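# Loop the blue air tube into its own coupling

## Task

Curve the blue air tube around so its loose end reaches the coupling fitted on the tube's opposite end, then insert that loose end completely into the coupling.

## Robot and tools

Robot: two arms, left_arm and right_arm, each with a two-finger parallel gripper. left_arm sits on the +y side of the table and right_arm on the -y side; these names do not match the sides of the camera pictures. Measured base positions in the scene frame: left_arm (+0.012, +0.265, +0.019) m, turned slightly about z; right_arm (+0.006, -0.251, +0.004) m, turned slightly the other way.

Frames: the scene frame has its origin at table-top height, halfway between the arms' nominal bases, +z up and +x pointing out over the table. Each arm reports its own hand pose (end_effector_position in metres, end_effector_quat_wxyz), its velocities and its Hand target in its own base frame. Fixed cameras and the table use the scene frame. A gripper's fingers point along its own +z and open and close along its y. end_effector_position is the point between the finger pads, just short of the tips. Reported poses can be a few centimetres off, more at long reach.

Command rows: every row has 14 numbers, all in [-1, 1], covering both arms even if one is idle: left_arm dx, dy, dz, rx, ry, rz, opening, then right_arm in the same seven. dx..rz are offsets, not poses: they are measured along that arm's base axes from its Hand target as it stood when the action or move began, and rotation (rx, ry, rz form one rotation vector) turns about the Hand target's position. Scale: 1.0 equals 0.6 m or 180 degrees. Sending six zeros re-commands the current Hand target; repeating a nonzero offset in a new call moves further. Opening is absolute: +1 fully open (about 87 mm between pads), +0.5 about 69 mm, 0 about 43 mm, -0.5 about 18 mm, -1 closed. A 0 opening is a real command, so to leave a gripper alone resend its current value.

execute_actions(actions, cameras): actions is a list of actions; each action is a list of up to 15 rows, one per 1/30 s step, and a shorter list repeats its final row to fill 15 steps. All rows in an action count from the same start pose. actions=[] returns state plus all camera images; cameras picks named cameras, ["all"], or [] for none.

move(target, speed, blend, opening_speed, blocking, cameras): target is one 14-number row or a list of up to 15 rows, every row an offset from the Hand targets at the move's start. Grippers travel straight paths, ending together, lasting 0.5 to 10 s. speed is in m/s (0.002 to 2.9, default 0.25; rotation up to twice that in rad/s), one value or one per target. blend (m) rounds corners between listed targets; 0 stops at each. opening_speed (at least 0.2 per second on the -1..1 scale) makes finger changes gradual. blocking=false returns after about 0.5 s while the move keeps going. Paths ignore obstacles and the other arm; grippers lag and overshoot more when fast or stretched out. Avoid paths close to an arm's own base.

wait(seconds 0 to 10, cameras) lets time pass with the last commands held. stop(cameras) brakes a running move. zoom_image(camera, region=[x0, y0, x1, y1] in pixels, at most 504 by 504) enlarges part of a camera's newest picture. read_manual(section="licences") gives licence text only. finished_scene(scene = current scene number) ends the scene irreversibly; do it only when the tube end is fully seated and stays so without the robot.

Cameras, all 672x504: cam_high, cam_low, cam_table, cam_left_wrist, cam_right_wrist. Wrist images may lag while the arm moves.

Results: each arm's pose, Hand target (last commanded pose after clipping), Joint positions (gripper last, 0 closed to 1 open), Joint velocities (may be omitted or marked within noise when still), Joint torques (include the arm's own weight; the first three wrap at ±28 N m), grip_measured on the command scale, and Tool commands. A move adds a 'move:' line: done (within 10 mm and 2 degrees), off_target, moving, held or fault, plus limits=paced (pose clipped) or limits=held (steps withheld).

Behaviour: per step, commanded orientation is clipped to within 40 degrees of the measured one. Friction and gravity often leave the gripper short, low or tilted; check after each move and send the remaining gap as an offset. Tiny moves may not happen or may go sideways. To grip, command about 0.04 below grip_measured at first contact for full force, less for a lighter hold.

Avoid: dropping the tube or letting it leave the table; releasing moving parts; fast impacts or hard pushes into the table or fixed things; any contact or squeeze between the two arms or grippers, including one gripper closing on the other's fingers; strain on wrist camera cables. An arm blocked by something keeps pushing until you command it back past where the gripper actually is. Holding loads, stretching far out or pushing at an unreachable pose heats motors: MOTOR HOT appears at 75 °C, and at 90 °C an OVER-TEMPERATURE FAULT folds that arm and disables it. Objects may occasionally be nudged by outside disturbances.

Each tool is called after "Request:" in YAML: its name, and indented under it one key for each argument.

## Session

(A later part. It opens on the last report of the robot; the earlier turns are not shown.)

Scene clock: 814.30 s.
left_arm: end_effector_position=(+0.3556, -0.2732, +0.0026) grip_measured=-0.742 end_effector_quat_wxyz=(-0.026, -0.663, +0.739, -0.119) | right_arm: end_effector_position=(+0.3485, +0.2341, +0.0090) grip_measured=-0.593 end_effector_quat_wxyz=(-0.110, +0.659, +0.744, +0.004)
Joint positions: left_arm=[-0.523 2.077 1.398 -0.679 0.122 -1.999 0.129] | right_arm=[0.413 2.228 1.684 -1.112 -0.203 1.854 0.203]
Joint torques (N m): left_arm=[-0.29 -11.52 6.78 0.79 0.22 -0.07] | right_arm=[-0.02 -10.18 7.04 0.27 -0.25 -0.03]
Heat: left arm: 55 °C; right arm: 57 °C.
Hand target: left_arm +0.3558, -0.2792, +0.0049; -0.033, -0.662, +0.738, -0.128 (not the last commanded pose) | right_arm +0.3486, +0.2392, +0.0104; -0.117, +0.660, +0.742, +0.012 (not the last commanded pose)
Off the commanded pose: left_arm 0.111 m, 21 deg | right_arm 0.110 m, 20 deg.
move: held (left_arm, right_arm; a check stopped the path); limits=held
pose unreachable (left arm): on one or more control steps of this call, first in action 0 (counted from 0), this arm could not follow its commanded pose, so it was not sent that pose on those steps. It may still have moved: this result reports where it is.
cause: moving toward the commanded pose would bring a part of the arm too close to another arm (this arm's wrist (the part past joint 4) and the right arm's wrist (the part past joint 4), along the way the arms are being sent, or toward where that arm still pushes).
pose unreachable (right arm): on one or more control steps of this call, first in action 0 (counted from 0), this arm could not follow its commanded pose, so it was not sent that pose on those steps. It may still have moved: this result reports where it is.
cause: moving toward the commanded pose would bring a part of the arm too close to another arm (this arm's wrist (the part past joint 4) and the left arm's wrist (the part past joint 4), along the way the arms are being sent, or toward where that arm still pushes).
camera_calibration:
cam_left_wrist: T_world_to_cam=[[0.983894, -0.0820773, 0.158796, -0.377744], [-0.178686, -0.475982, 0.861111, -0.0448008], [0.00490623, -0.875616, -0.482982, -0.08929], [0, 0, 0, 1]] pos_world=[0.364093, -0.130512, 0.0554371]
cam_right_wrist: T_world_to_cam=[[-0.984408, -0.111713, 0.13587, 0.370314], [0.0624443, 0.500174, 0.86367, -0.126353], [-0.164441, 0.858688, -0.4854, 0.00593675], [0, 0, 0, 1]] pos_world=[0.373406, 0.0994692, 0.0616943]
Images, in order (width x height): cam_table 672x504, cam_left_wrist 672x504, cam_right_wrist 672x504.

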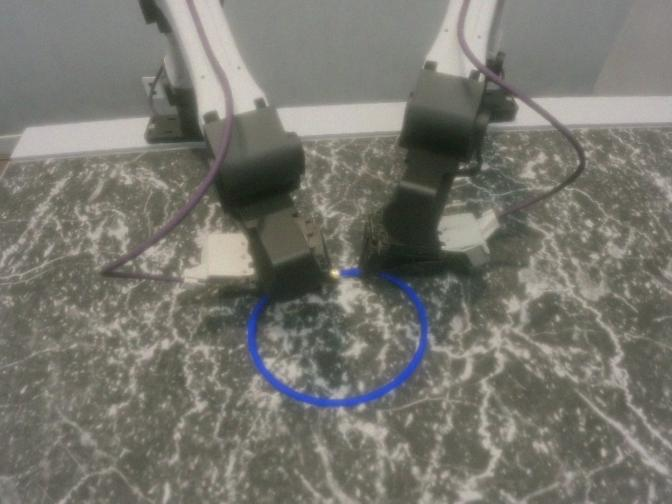

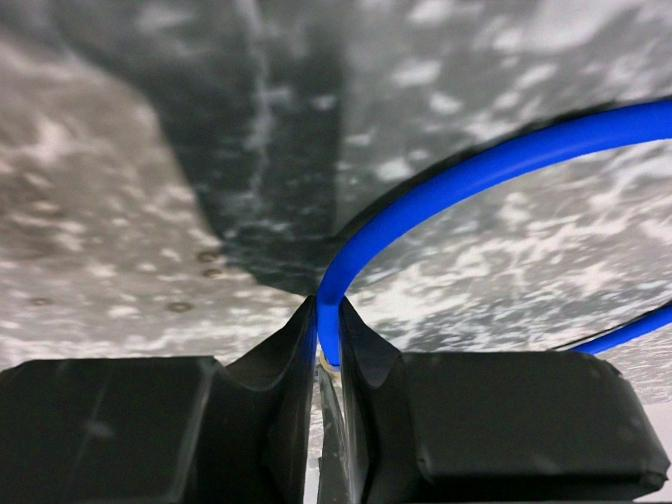

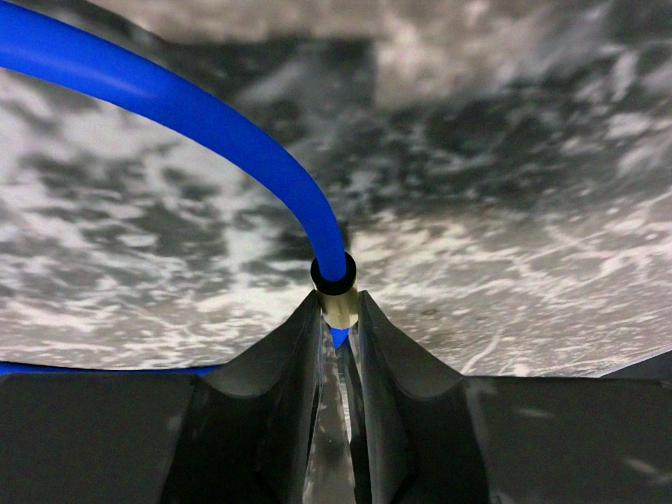

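Request:
move:
  target: [-0.015,-0.14,0.045,-0.085,0,-0.02,-1,-0.015,0.14,0.04,0.085,0.0,0.01,-1]
  speed: 0.05
  cameras: ["cam_table","cam_left_wrist","cam_right_wrist"]

Request:
zoom_image:
  camera: "cam_left_wrist"
  region: [260, 250, 420, 410]

Request:
zoom_image:
  camera: "cam_right_wrist"
  region: [260, 230, 420, 390]

Request:
zoom_image:
  camera: "cam_table"
  region: [310, 250, 400, 312]

Scene clock: 825.00 s.
left_arm: end_effector_position=(+0.3543, -0.2747, +0.0021) grip_measured=-0.742 end_effector_quat_wxyz=(+0.026, +0.672, -0.731, +0.116) | right_arm: end_effector_position=(+0.3480, +0.2327, +0.0082) grip_measured=-0.593 end_effector_quat_wxyz=(-0.106, +0.657, +0.746, +0.001)
Joint positions: left_arm=[-0.531 2.077 1.398 -0.684 0.116 -2.03 0.129] | right_arm=[0.414 2.228 1.684 -1.115 -0.193 1.85 0.203]
Joint torques (N m): left_arm=[-0.24 -11.49 6.71 0.76 0.17 -0.07] | right_arm=[0.01 -10.15 7.06 0.26 -0.22 -0.02]
Heat: left arm: 56 °C; right arm: 57 °C.
Hand target: left_arm +0.3543, -0.2794, +0.0037; +0.032, +0.672, -0.730, +0.123 (not the last commanded pose) | right_arm +0.3481, +0.2377, +0.0095; -0.112, +0.659, +0.744, +0.008 (not the last commanded pose)
Off the commanded pose: left_arm 0.094 m, 18 deg | right_arm 0.095 m, 17 deg.
move: held (left_arm, right_arm; a check stopped the path); limits=held
pose unreachable (left arm): on one or more control steps of this call, first in action 0 (counted from 0), this arm could not follow its commanded pose, so it was not sent that pose on those steps. It may still have moved: this result reports where it is.
cause: moving toward the commanded pose would bring a part of the arm too close to another arm (this arm's wrist (the part past joint 4) and the right arm's wrist (the part past joint 4), along the way the arms are being sent, or toward where that arm still pushes).
pose unreachable (right arm): on one or more control steps of this call, first in action 0 (counted from 0), this arm could not follow its commanded pose, so it was not sent that pose on those steps. It may still have moved: this result reports where it is.
cause: moving toward the commanded pose would bring a part of the arm too close to another arm (this arm's wrist (the part past joint 4) and the left arm's wrist (the part past joint 4), along the way the arms are being sent, or toward where that arm still pushes).
camera_calibration:
cam_left_wrist: T_world_to_cam=[[0.98666, -0.0599631, 0.151347, -0.371386], [-0.161365, -0.483125, 0.860553, -0.053423], [0.0215182, -0.873496, -0.486356, -0.096079], [0, 0, 0, 1]] pos_world=[0.359879, -0.132004, 0.055453]
cam_right_wrist: T_world_to_cam=[[-0.984057, -0.115692, 0.13508, 0.370555], [0.0579395, 0.509542, 0.858493, -0.12555], [-0.168149, 0.852632, -0.494716, 0.00945863], [0, 0, 0, 1]] pos_world=[0.373512, 0.0987784, 0.0624086]
Images, in order (width x height): cam_table 672x504, cam_left_wrist 672x504, cam_right_wrist 672x504.

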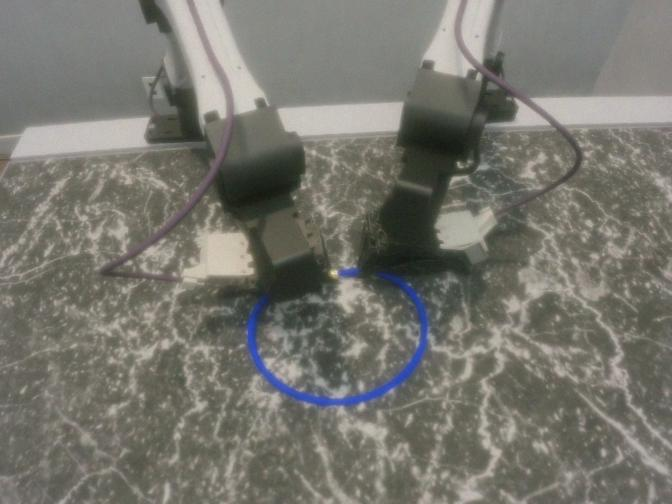

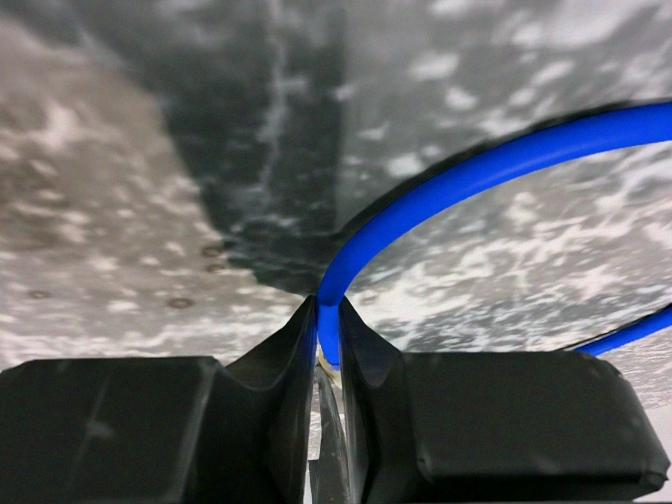

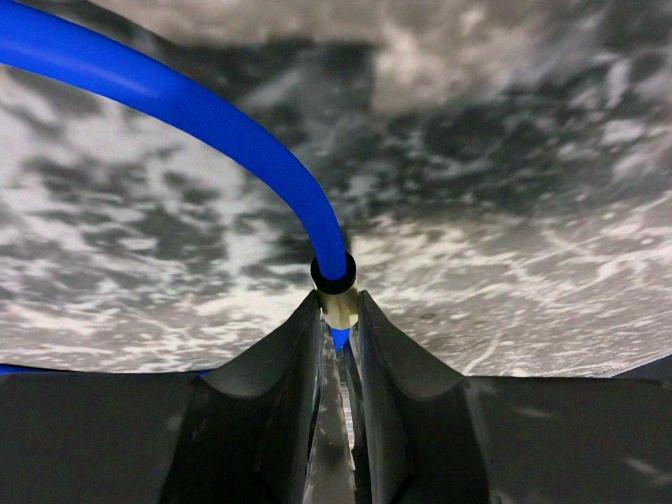

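Scaled by 3.150 from the camera's 672x504 image, which has a finer 960x720 frame.

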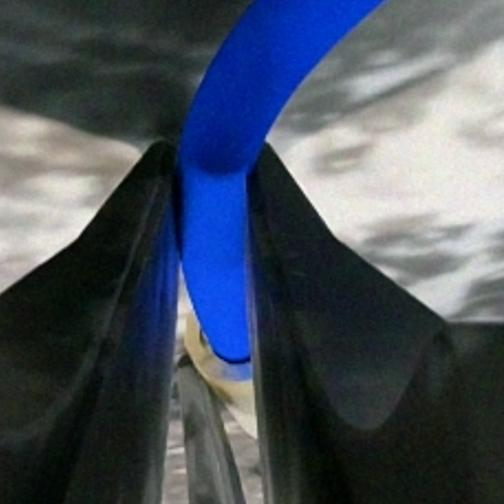

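Scaled by 3.150 from the camera's 672x504 image, which has a finer 960x720 frame.

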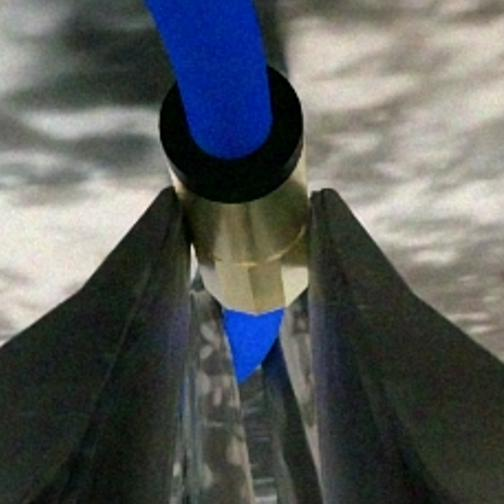

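Scaled by 5.600 from the camera's 672x504 image, which has a finer 960x720 frame.

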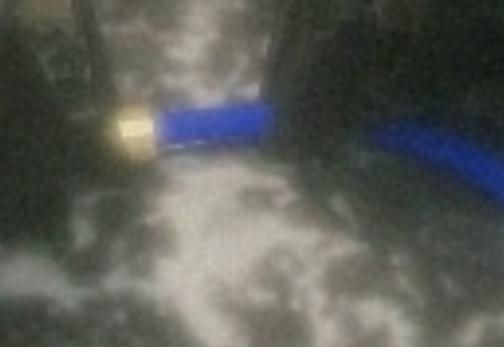

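Request:
move:
  target:
    - [0,0,0.03,-0.09,0,0.0,-1,0,0.0,0.025,0.09,0.0,-0.02,-1]
    - [-0.012,-0.125,0.04,-0.1,0,-0.02,-1,-0.012,0.125,0.035,0.1,0.0,0.01,-1]
  speed: [0.05,0.05]
  blend: [0.02,0]
  cameras: ["cam_table","cam_left_wrist","cam_right_wrist"]

Request:
zoom_image:
  camera: "cam_left_wrist"
  region: [260, 250, 420, 410]

Request:
zoom_image:
  camera: "cam_right_wrist"
  region: [260, 230, 420, 390]

Request:
zoom_image:
  camera: "cam_table"
  region: [310, 250, 400, 312]

Scene clock: 834.10 s.
left_arm: end_effector_position=(+0.3522, -0.2813, +0.0037) grip_measured=-0.742 end_effector_quat_wxyz=(+0.075, +0.682, -0.710, +0.160) | right_arm: end_effector_position=(+0.3467, +0.2335, +0.0074) grip_measured=-0.596 end_effector_quat_wxyz=(-0.143, +0.658, +0.738, +0.046)
Joint positions: left_arm=[-0.502 2.05 1.307 -0.56 0.237 -2.065 0.129] | right_arm=[0.376 2.191 1.583 -1.011 -0.297 1.826 0.202]
Joint torques (N m): left_arm=[-7.13 -9.32 11.28 1.8 1.81 -0.39] | right_arm=[8.65 -8.91 11.55 0.89 -2.35 0.3]
Heat: left arm: 56 °C; right arm: 57 °C.
Hand target: left_arm +0.3472, -0.3544, +0.0278; +0.140, +0.636, -0.722, +0.234 | right_arm +0.3409, +0.3126, +0.0304; -0.214, +0.621, +0.744, +0.122
Off the commanded pose: left_arm 0.077 m, 13 deg | right_arm 0.083 m, 13 deg.
move: off_target (left_arm, right_arm)
camera_calibration:
cam_left_wrist: T_world_to_cam=[[0.99004, -0.00656152, 0.140631, -0.356091], [-0.133219, -0.366699, 0.920752, -0.0357975], [0.0455279, -0.930316, -0.363921, -0.125908], [0, 0, 0, 1]] pos_world=[0.353508, -0.132597, 0.0372177]
cam_right_wrist: T_world_to_cam=[[-0.986845, -0.108837, 0.11955, 0.369044], [0.0656768, 0.405816, 0.911592, -0.103956], [-0.14773, 0.907451, -0.393329, -0.0124084], [0, 0, 0, 1]] pos_world=[0.369183, 0.0936126, 0.0457653]
Images, in order (width x height): cam_table 672x504, cam_left_wrist 672x504, cam_right_wrist 672x504.

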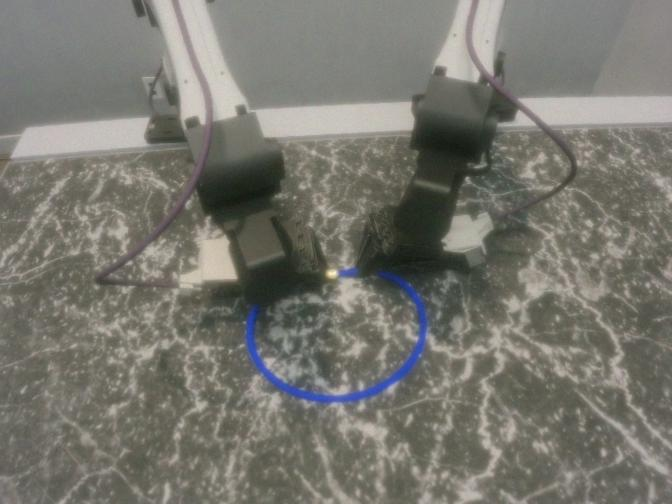

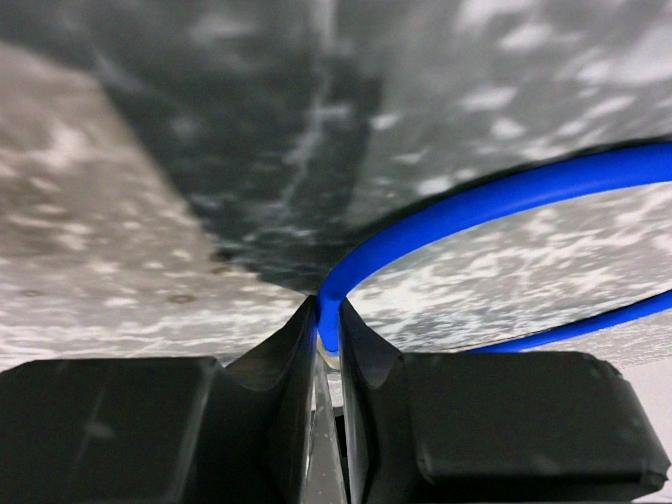

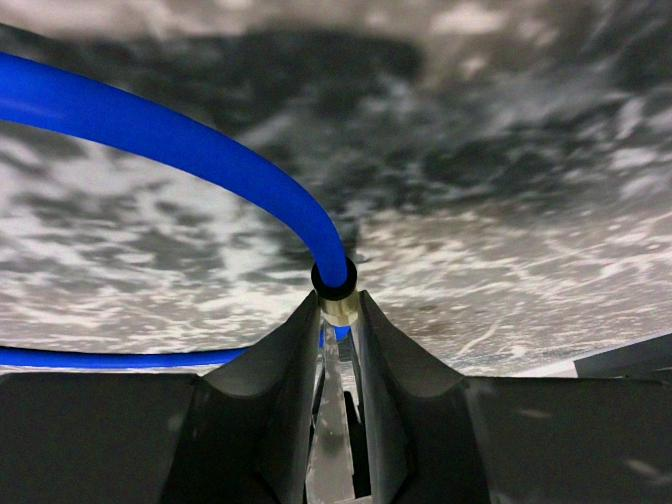

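Scaled by 3.150 from the camera's 672x504 image, which has a finer 960x720 frame.

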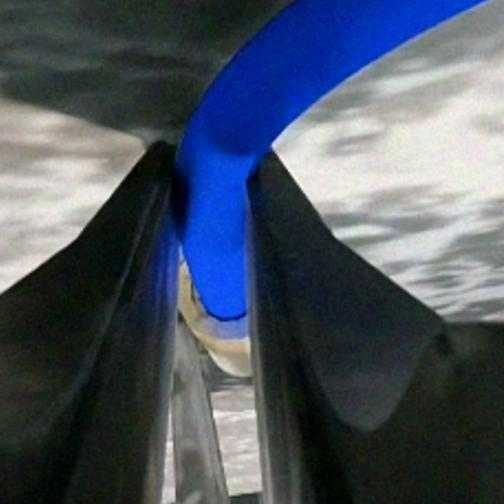

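Scaled by 3.150 from the camera's 672x504 image, which has a finer 960x720 frame.

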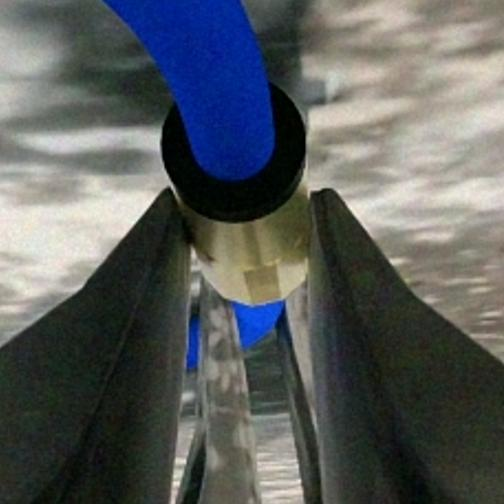

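Scaled by 5.600 from the camera's 672x504 image, which has a finer 960x720 frame.

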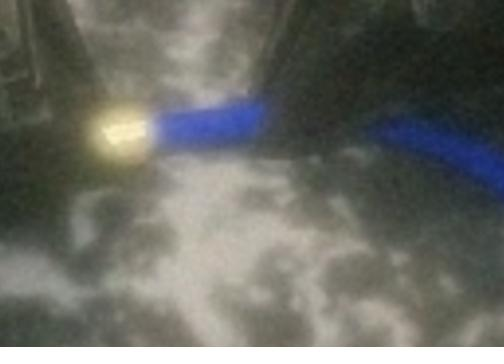

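Request:
move:
  target: [-0.01,-0.035,0.0,-0.02,0,-0.02,-1,-0.01,0.035,0.0,0.02,0.0,0.0,-1]
  speed: 0.05
  cameras: ["cam_table","cam_left_wrist","cam_right_wrist"]

Request:
zoom_image:
  camera: "cam_right_wrist"
  region: [260, 230, 420, 390]

Request:
zoom_image:
  camera: "cam_table"
  region: [310, 250, 400, 312]

Scene clock: 838.80 s.
left_arm: end_effector_position=(+0.3507, -0.2834, +0.0042) grip_measured=-0.746 end_effector_quat_wxyz=(+0.076, +0.680, -0.712, +0.160) | right_arm: end_effector_position=(+0.3441, +0.2377, +0.0073) grip_measured=-0.596 end_effector_quat_wxyz=(-0.144, +0.662, +0.734, +0.042)
Joint positions: left_arm=[-0.508 2.05 1.309 -0.563 0.237 -2.065 0.127] | right_arm=[0.388 2.191 1.583 -1.014 -0.297 1.849 0.202]
Joint torques (N m): left_arm=[-8.28 -7.69 11.75 2.14 2.47 -0.08] | right_arm=[9.98 -9.2 9.47 1.36 -2.94 0.28]
Heat: left arm: 55 °C; right arm: 56 °C.
Hand target: left_arm +0.3411, -0.3755, +0.0279; +0.167, +0.608, -0.734, +0.252 | right_arm +0.3348, +0.3337, +0.0304; -0.234, +0.614, +0.739, +0.145
Off the commanded pose: left_arm 0.095 m, 17 deg | right_arm 0.099 m, 17 deg.
move: off_target (left_arm, right_arm)
camera_calibration:
cam_left_wrist: T_world_to_cam=[[0.990073, -0.012231, 0.140019, -0.356251], [-0.134732, -0.366295, 0.920693, -0.0364369], [0.0400273, -0.930419, -0.364306, -0.125745], [0, 0, 0, 1]] pos_world=[0.352839, -0.134699, 0.0376196]
cam_right_wrist: T_world_to_cam=[[-0.986739, -0.0989558, 0.128658, 0.364367], [0.0774815, 0.409346, 0.909083, -0.110323], [-0.142625, 0.906997, -0.39625, -0.0182927], [0, 0, 0, 1]] pos_world=[0.365474, 0.0978079, 0.0461653]
Images, in order (width x height): cam_table 672x504, cam_left_wrist 672x504, cam_right_wrist 672x504.

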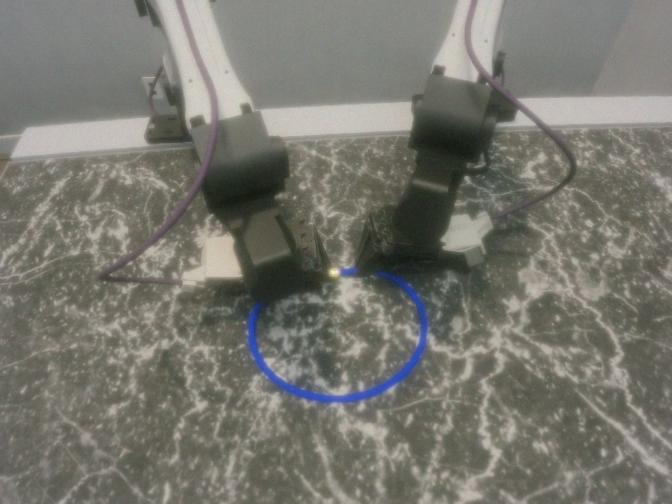

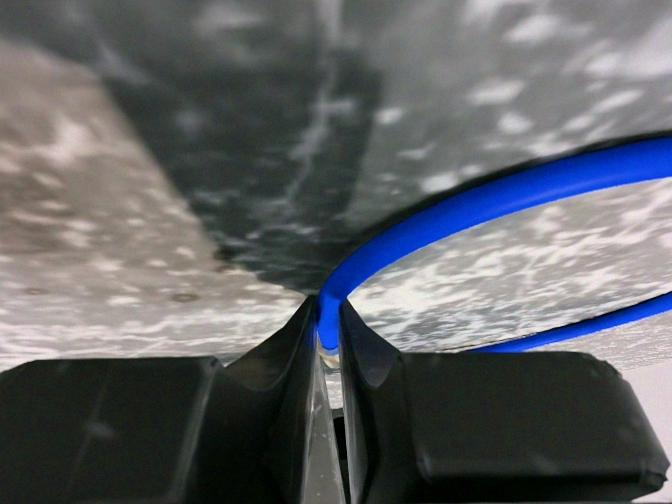

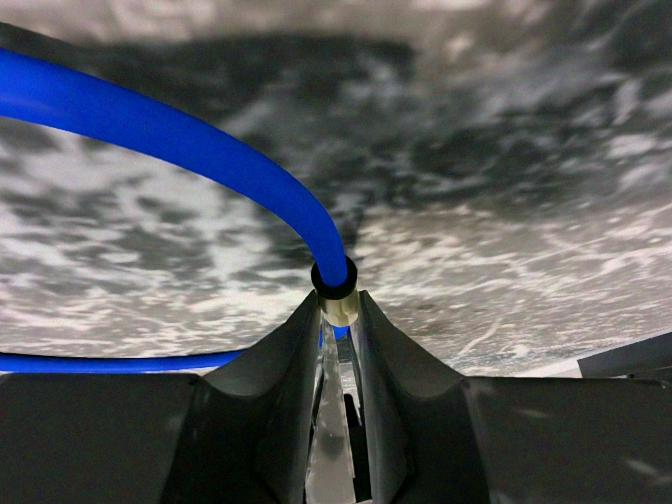

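Scaled by 3.150 from the camera's 672x504 image, which has a finer 960x720 frame.

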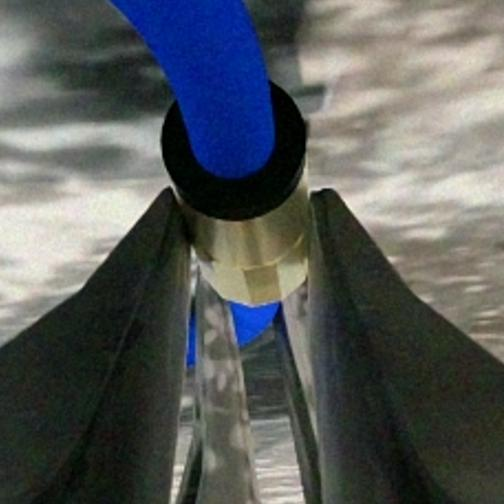

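Scaled by 5.600 from the camera's 672x504 image, which has a finer 960x720 frame.

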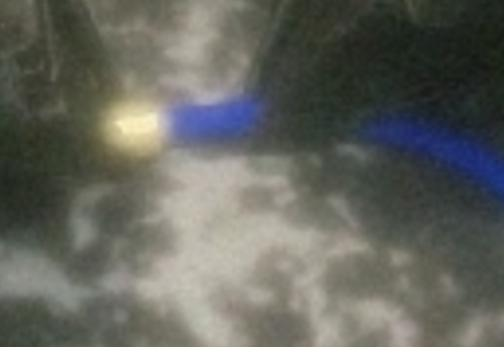

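Request:
move:
  target: [-0.005,-0.012,0.0,-0.02,0,-0.005,-1,-0.005,0.012,0.0,0.02,0.0,0.0,-1]
  speed: 0.05
  cameras: ["cam_table","cam_left_wrist","cam_right_wrist"]

Request:
zoom_image:
  camera: "cam_right_wrist"
  region: [260, 230, 420, 390]

Request:
zoom_image:
  camera: "cam_left_wrist"
  region: [260, 250, 420, 410]

Request:
zoom_image:
  camera: "cam_table"
  region: [310, 250, 400, 312]

Scene clock: 844.67 s.
left_arm: end_effector_position=(+0.3495, -0.2830, +0.0039) grip_measured=-0.746 end_effector_quat_wxyz=(+0.075, +0.675, -0.717, +0.159) | right_arm: end_effector_position=(+0.3430, +0.2373, +0.0073) grip_measured=-0.596 end_effector_quat_wxyz=(-0.145, +0.661, +0.735, +0.040)
Joint positions: left_arm=[-0.508 2.05 1.309 -0.566 0.237 -2.05 0.127] | right_arm=[0.388 2.191 1.583 -1.019 -0.297 1.846 0.202]
Joint torques (N m): left_arm=[-8.09 -7.72 9.91 2.56 3.01 -0.15] | right_arm=[9.8 -9.5 7.24 1.67 -3.48 0.18]
Heat: left arm: 53 °C; right arm: 56 °C.
Hand target: left_arm +0.3381, -0.3827, +0.0279; +0.188, +0.596, -0.731, +0.274 | right_arm +0.3318, +0.3409, +0.0304; -0.253, +0.607, +0.735, +0.168
Off the commanded pose: left_arm 0.103 m, 21 deg | right_arm 0.107 m, 20 deg.
move: off_target (left_arm, right_arm)
camera_calibration:
cam_left_wrist: T_world_to_cam=[[0.989465, -0.0269819, 0.142233, -0.359001], [-0.142148, -0.36721, 0.919212, -0.0338925], [0.0274274, -0.929747, -0.367177, -0.120865], [0, 0, 0, 1]] pos_world=[0.353716, -0.134506, 0.0378375]
cam_right_wrist: T_world_to_cam=[[-0.985987, -0.101782, 0.132176, 0.363674], [0.079364, 0.41072, 0.908301, -0.111038], [-0.146736, 0.906063, -0.396887, -0.016433], [0, 0, 0, 1]] pos_world=[0.364979, 0.0975104, 0.0462646]
Images, in order (width x height): cam_table 672x504, cam_left_wrist 672x504, cam_right_wrist 672x504.

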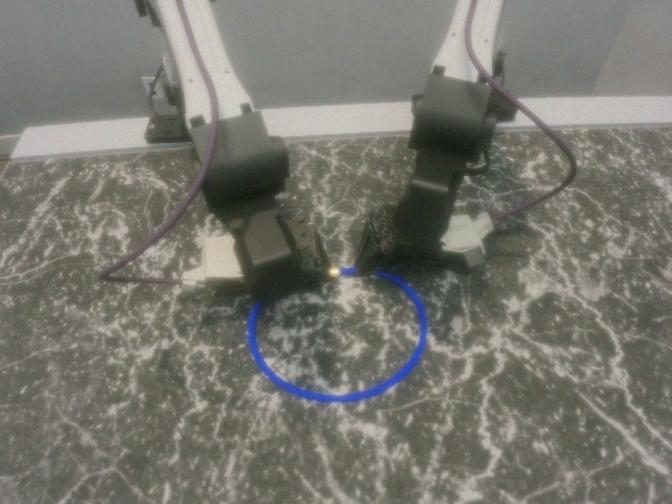

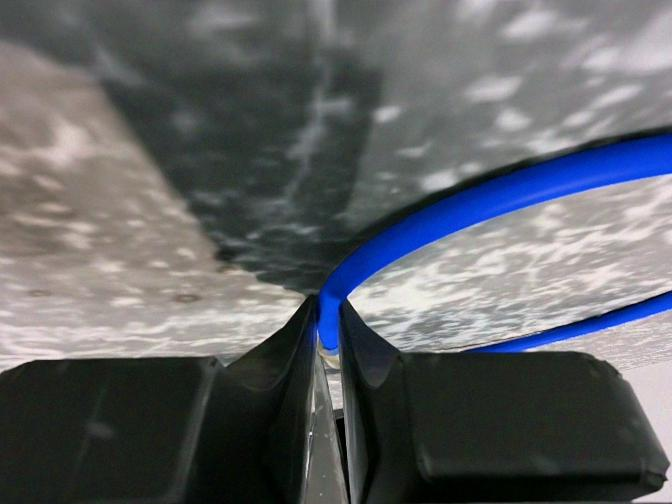

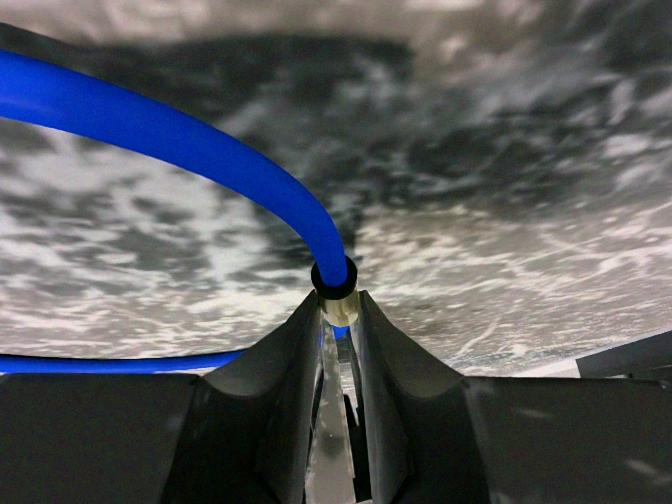

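Scaled by 3.150 from the camera's 672x504 image, which has a finer 960x720 frame.

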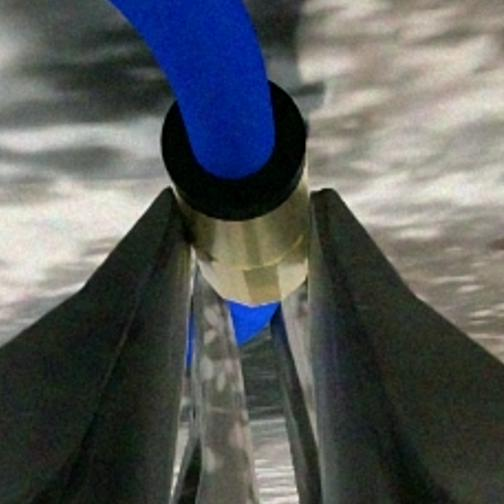

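Scaled by 3.150 from the camera's 672x504 image, which has a finer 960x720 frame.

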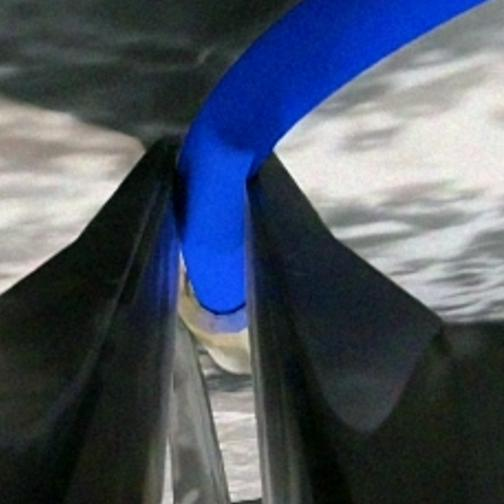

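Scaled by 5.600 from the camera's 672x504 image, which has a finer 960x720 frame.

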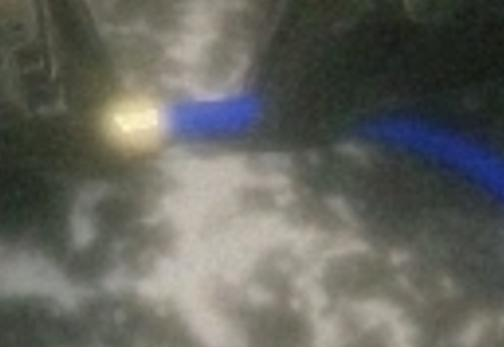

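Request:
move:
  target:
    - [0.019,0.166,-0.035,0.07,0,0.045,-1,0.019,-0.173,-0.035,-0.07,0.0,-0.027,-1]
    - [0.019,0.166,-0.035,0.07,0,0.045,-0.3,0.019,-0.173,-0.035,-0.07,0.0,-0.027,-0.3]
  speed: 0.05
  opening_speed: 0.3
  cameras: ["cam_table","cam_left_wrist","cam_right_wrist","cam_low"]

Request:
zoom_image:
  camera: "cam_left_wrist"
  region: [260, 230, 440, 410]

Request:
zoom_image:
  camera: "cam_right_wrist"
  region: [250, 210, 430, 390]

Request:
zoom_image:
  camera: "cam_table"
  region: [310, 250, 400, 312]

Scene clock: 857.70 s.
left_arm: end_effector_position=(+0.3511, -0.2814, +0.0032) grip_measured=-0.300 end_effector_quat_wxyz=(+0.101, +0.664, -0.714, +0.199) | right_arm: end_effector_position=(+0.3406, +0.2342, +0.0042) grip_measured=-0.300 end_effector_quat_wxyz=(-0.177, +0.660, +0.725, +0.083)
Joint positions: left_arm=[-0.471 2.037 1.234 -0.449 0.325 -2.021 0.35] | right_arm=[0.347 2.158 1.474 -0.907 -0.393 1.82 0.35]
Joint torques (N m): left_arm=[-0.23 -12.36 5.27 0.99 0.18 -0.11] | right_arm=[-0.4 -11.04 5.68 0.58 -0.31 0]
Heat: left arm: 53 °C; right arm: 56 °C.
Hand target: left_arm +0.3496, -0.2830, +0.0068; +0.102, +0.664, -0.712, +0.205 | right_arm +0.3433, +0.2370, +0.0095; -0.177, +0.661, +0.722, +0.097
Off the commanded pose: left_arm 0.004 m, 1 deg | right_arm 0.007 m, 2 deg.
move: done
camera_calibration:
cam_left_wrist: T_world_to_cam=[[0.986135, -0.0266893, 0.163787, -0.359279], [-0.16476, -0.275324, 0.947128, 0.0011988], [0.0198163, -0.960981, -0.275904, -0.126064], [0, 0, 0, 1]] pos_world=[0.356993, -0.130404, 0.022928]
cam_right_wrist: T_world_to_cam=[[-0.988854, -0.0941559, 0.115333, 0.360747], [0.0810091, 0.309681, 0.947383, -0.0837494], [-0.124918, 0.946167, -0.298602, -0.0325128], [0, 0, 0, 1]] pos_world=[0.35945, 0.0906646, 0.0280284]
Images, in order (width x height): cam_low 672x504, cam_table 672x504, cam_left_wrist 672x504, cam_right_wrist 672x504.

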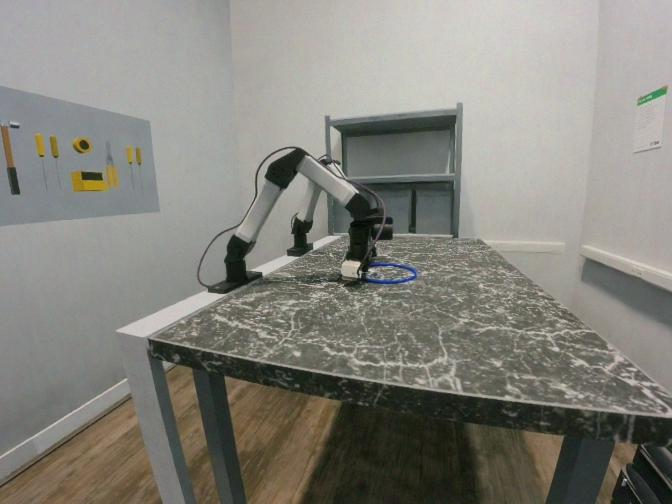

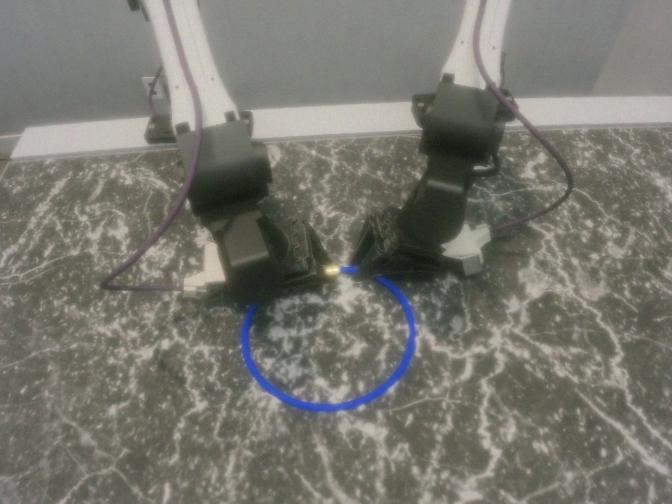

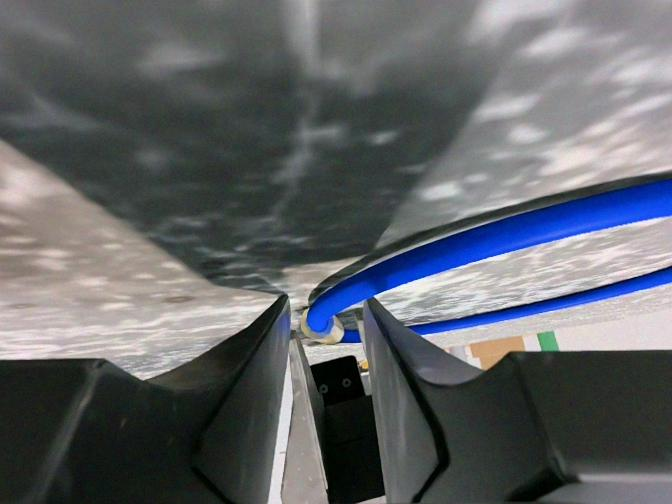

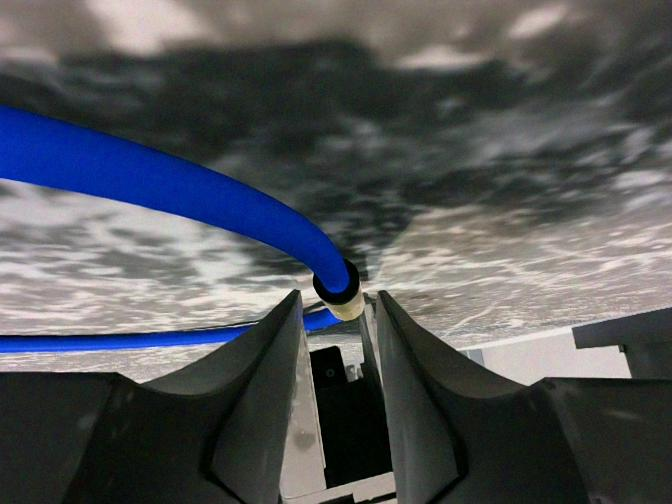

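Scaled by 2.800 from the camera's 672x504 image, which has a finer 960x720 frame.

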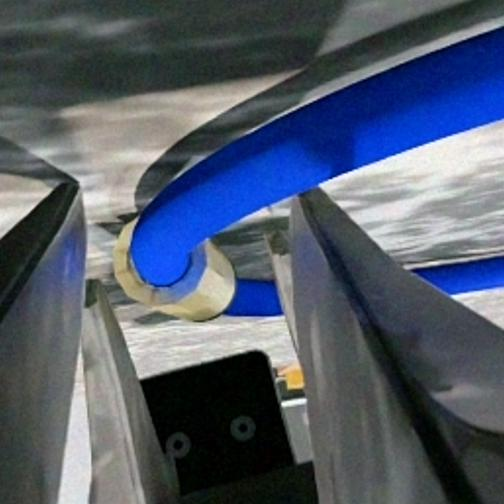

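Scaled by 2.800 from the camera's 672x504 image, which has a finer 960x720 frame.

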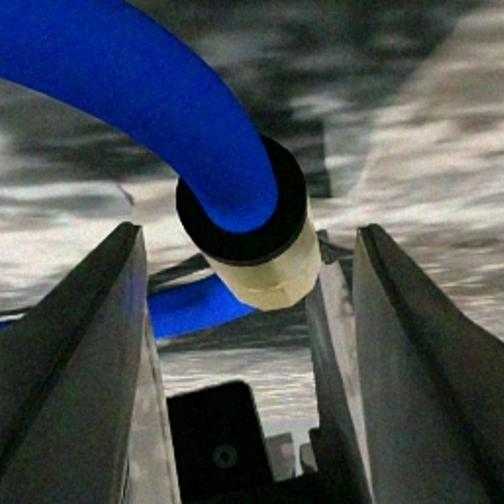

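Scaled by 5.600 from the camera's 672x504 image, which has a finer 960x720 frame.

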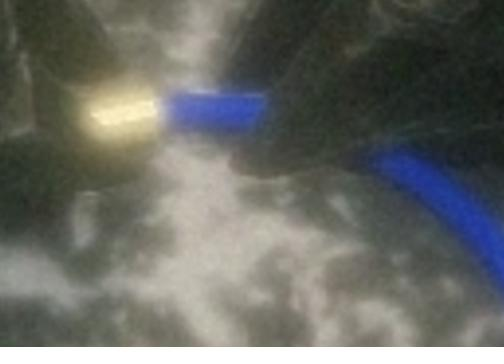

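Request:
move:
  target:
    - [0,0,0,0,0,0,0.4,0,0,0,0,0,0,0.4]
    - [0,0.05,0.2,0,0,0,0.4,0,-0.05,0.2,0,0,0,0.4]
    - [-0.1,0.2,0.25,0,0,0,0.4,-0.1,-0.2,0.25,0,0,0,0.4]
  speed: 0.08
  opening_speed: 0.5
  cameras: ["cam_table","cam_left_wrist","cam_right_wrist","cam_high"]

Request:
zoom_image:
  camera: "cam_table"
  region: [280, 230, 400, 320]

Scene clock: 899.10 s.
left_arm: end_effector_position=(+0.2962, -0.1639, +0.1488) grip_measured=+0.400 end_effector_quat_wxyz=(+0.100, +0.669, -0.710, +0.195) | right_arm: end_effector_position=(+0.2899, +0.1200, +0.1561) grip_measured=+0.400 end_effector_quat_wxyz=(-0.177, +0.659, +0.724, +0.100)
Joint positions: left_arm=[-0.191 1.557 1.259 -1.06 0.391 -1.745 0.7] | right_arm=[0.049 1.766 1.533 -1.453 -0.393 1.502 0.7]
Joint torques (N m): left_arm=[0.65 -10.03 6.46 0.51 0.37 0.07] | right_arm=[-0.99 -8.8 5.93 -0.01 -0.1 -0.12]
Heat: left arm: 56 °C; right arm: 57 °C.
Hand target: left_arm +0.2895, -0.1630, +0.1567; +0.102, +0.663, -0.712, +0.205 | right_arm +0.2833, +0.1170, +0.1595; -0.177, +0.661, +0.722, +0.098
Off the commanded pose: left_arm 0.010 m, 1 deg | right_arm 0.008 m, 0 deg.
move: done
camera_calibration:
cam_left_wrist: T_world_to_cam=[[0.98729, -0.0145778, 0.158257, -0.323412], [-0.15585, -0.283798, 0.946134, -0.117233], [0.0311206, -0.958773, -0.282463, 0.0260623], [0, 0, 0, 1]] pos_world=[0.30022, -0.0129973, 0.169462]
cam_right_wrist: T_world_to_cam=[[-0.991737, -0.0916607, 0.0897587, 0.286814], [0.0601454, 0.285802, 0.956399, -0.180692], [-0.113317, 0.953895, -0.277927, 0.107009], [0, 0, 0, 1]] pos_world=[0.307438, -0.0241441, 0.17681]
Images, in order (width x height): cam_high 672x504, cam_table 672x504, cam_left_wrist 672x504, cam_right_wrist 672x504.

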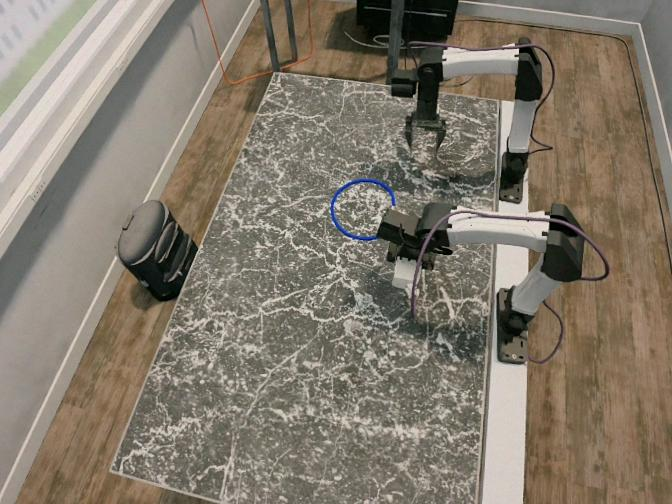

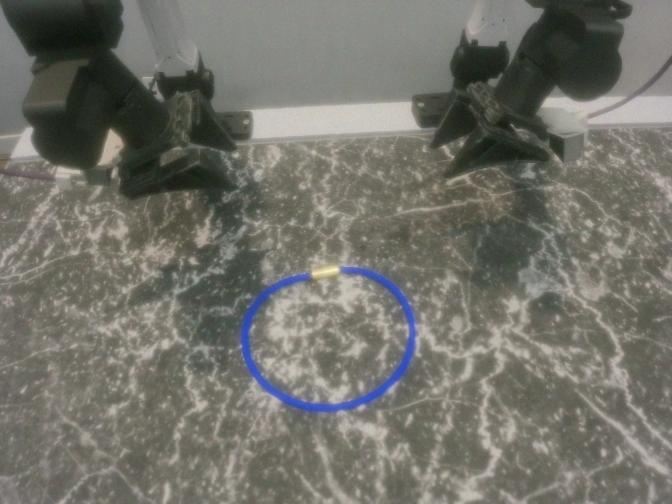

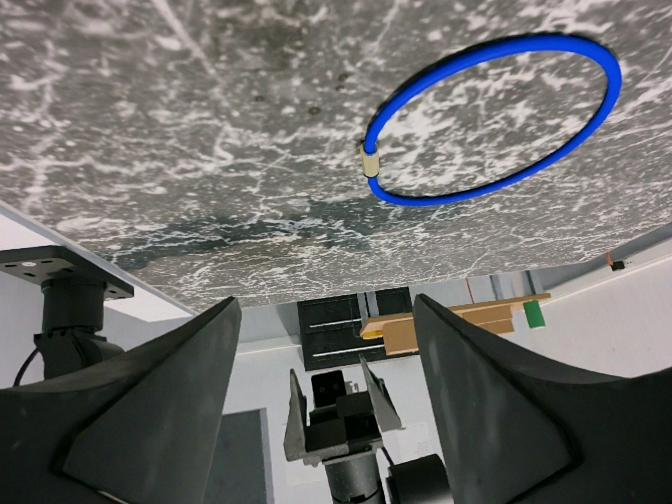

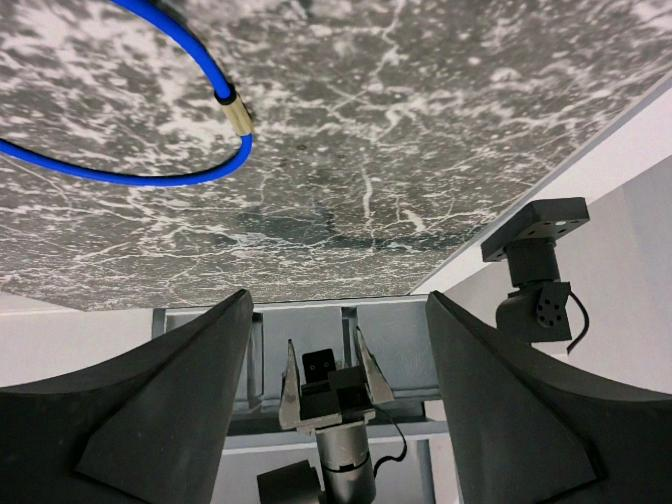

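Scaled by 4.200 from the camera's 672x504 image, which has a finer 960x720 frame.

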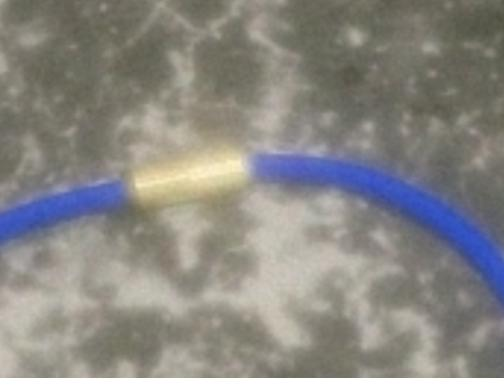

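Request:
execute_actions:
  actions: []
  cameras: ["cam_table","cam_high"]

Request:
zoom_image:
  camera: "cam_table"
  region: [280, 220, 420, 320]

Scene clock: 910.47 s.
left_arm: end_effector_position=(+0.2962, -0.1639, +0.1488) grip_measured=+0.400 end_effector_quat_wxyz=(+0.100, +0.669, -0.710, +0.195) | right_arm: end_effector_position=(+0.2899, +0.1200, +0.1561) grip_measured=+0.400 end_effector_quat_wxyz=(-0.177, +0.659, +0.724, +0.100)
Joint positions: left_arm=[-0.191 1.557 1.259 -1.06 0.391 -1.745 0.7] | right_arm=[0.049 1.766 1.533 -1.453 -0.393 1.502 0.7]
Joint velocities: within noise
Joint torques (N m): left_arm=[0.64 -10.02 6.46 0.52 0.37 0.07] | right_arm=[-1.01 -8.77 5.93 -0.01 -0.1 -0.13]
Heat: left arm: 53 °C; right arm: 56 °C.
Hand target: left_arm +0.2895, -0.1630, +0.1567; +0.102, +0.663, -0.712, +0.205 | right_arm +0.2833, +0.1170, +0.1595; -0.177, +0.661, +0.722, +0.098
Tool commands: left_gripper/opening=+0.4 right_gripper/opening=+0.4
Off the commanded pose: left_arm 0.010 m, 1 deg | right_arm 0.008 m, 0 deg.
Images, in order (width x height): cam_high 672x504, cam_table 672x504.

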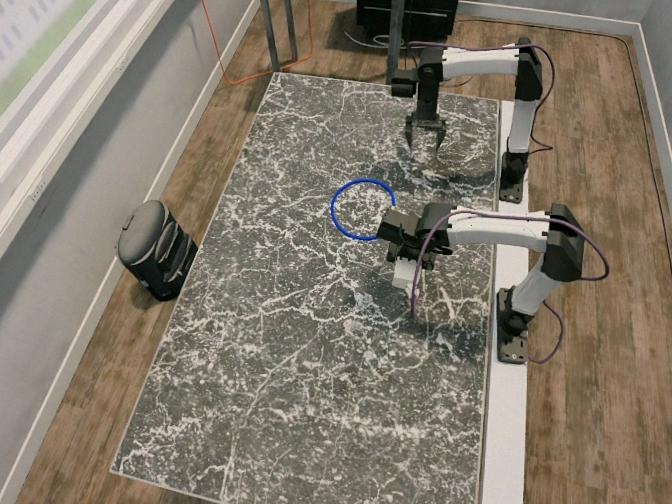

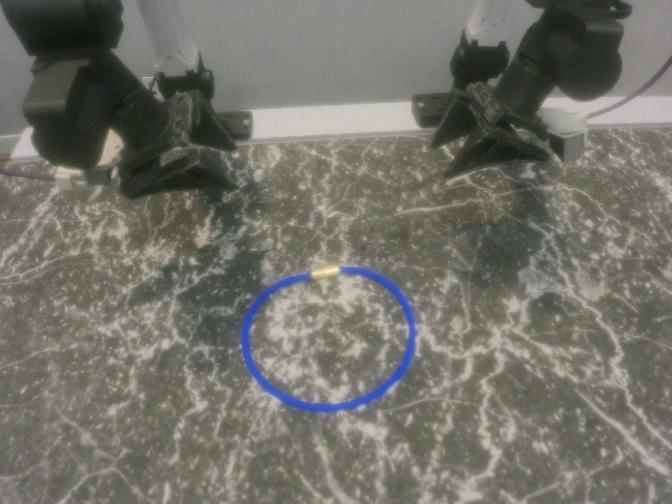

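Scaled by 3.600 from the camera's 672x504 image, which has a finer 960x720 frame.

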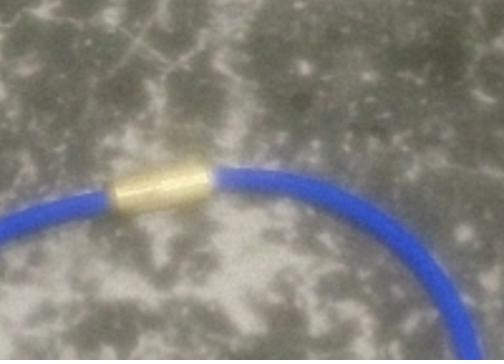

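Request:
zoom_image:
  camera: "cam_table"
  region: [300, 255, 360, 290]

Scaled by 8.400 from the camera's 672x504 image, which has a finer 960x720 frame.

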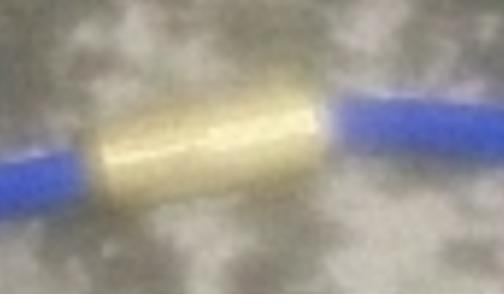

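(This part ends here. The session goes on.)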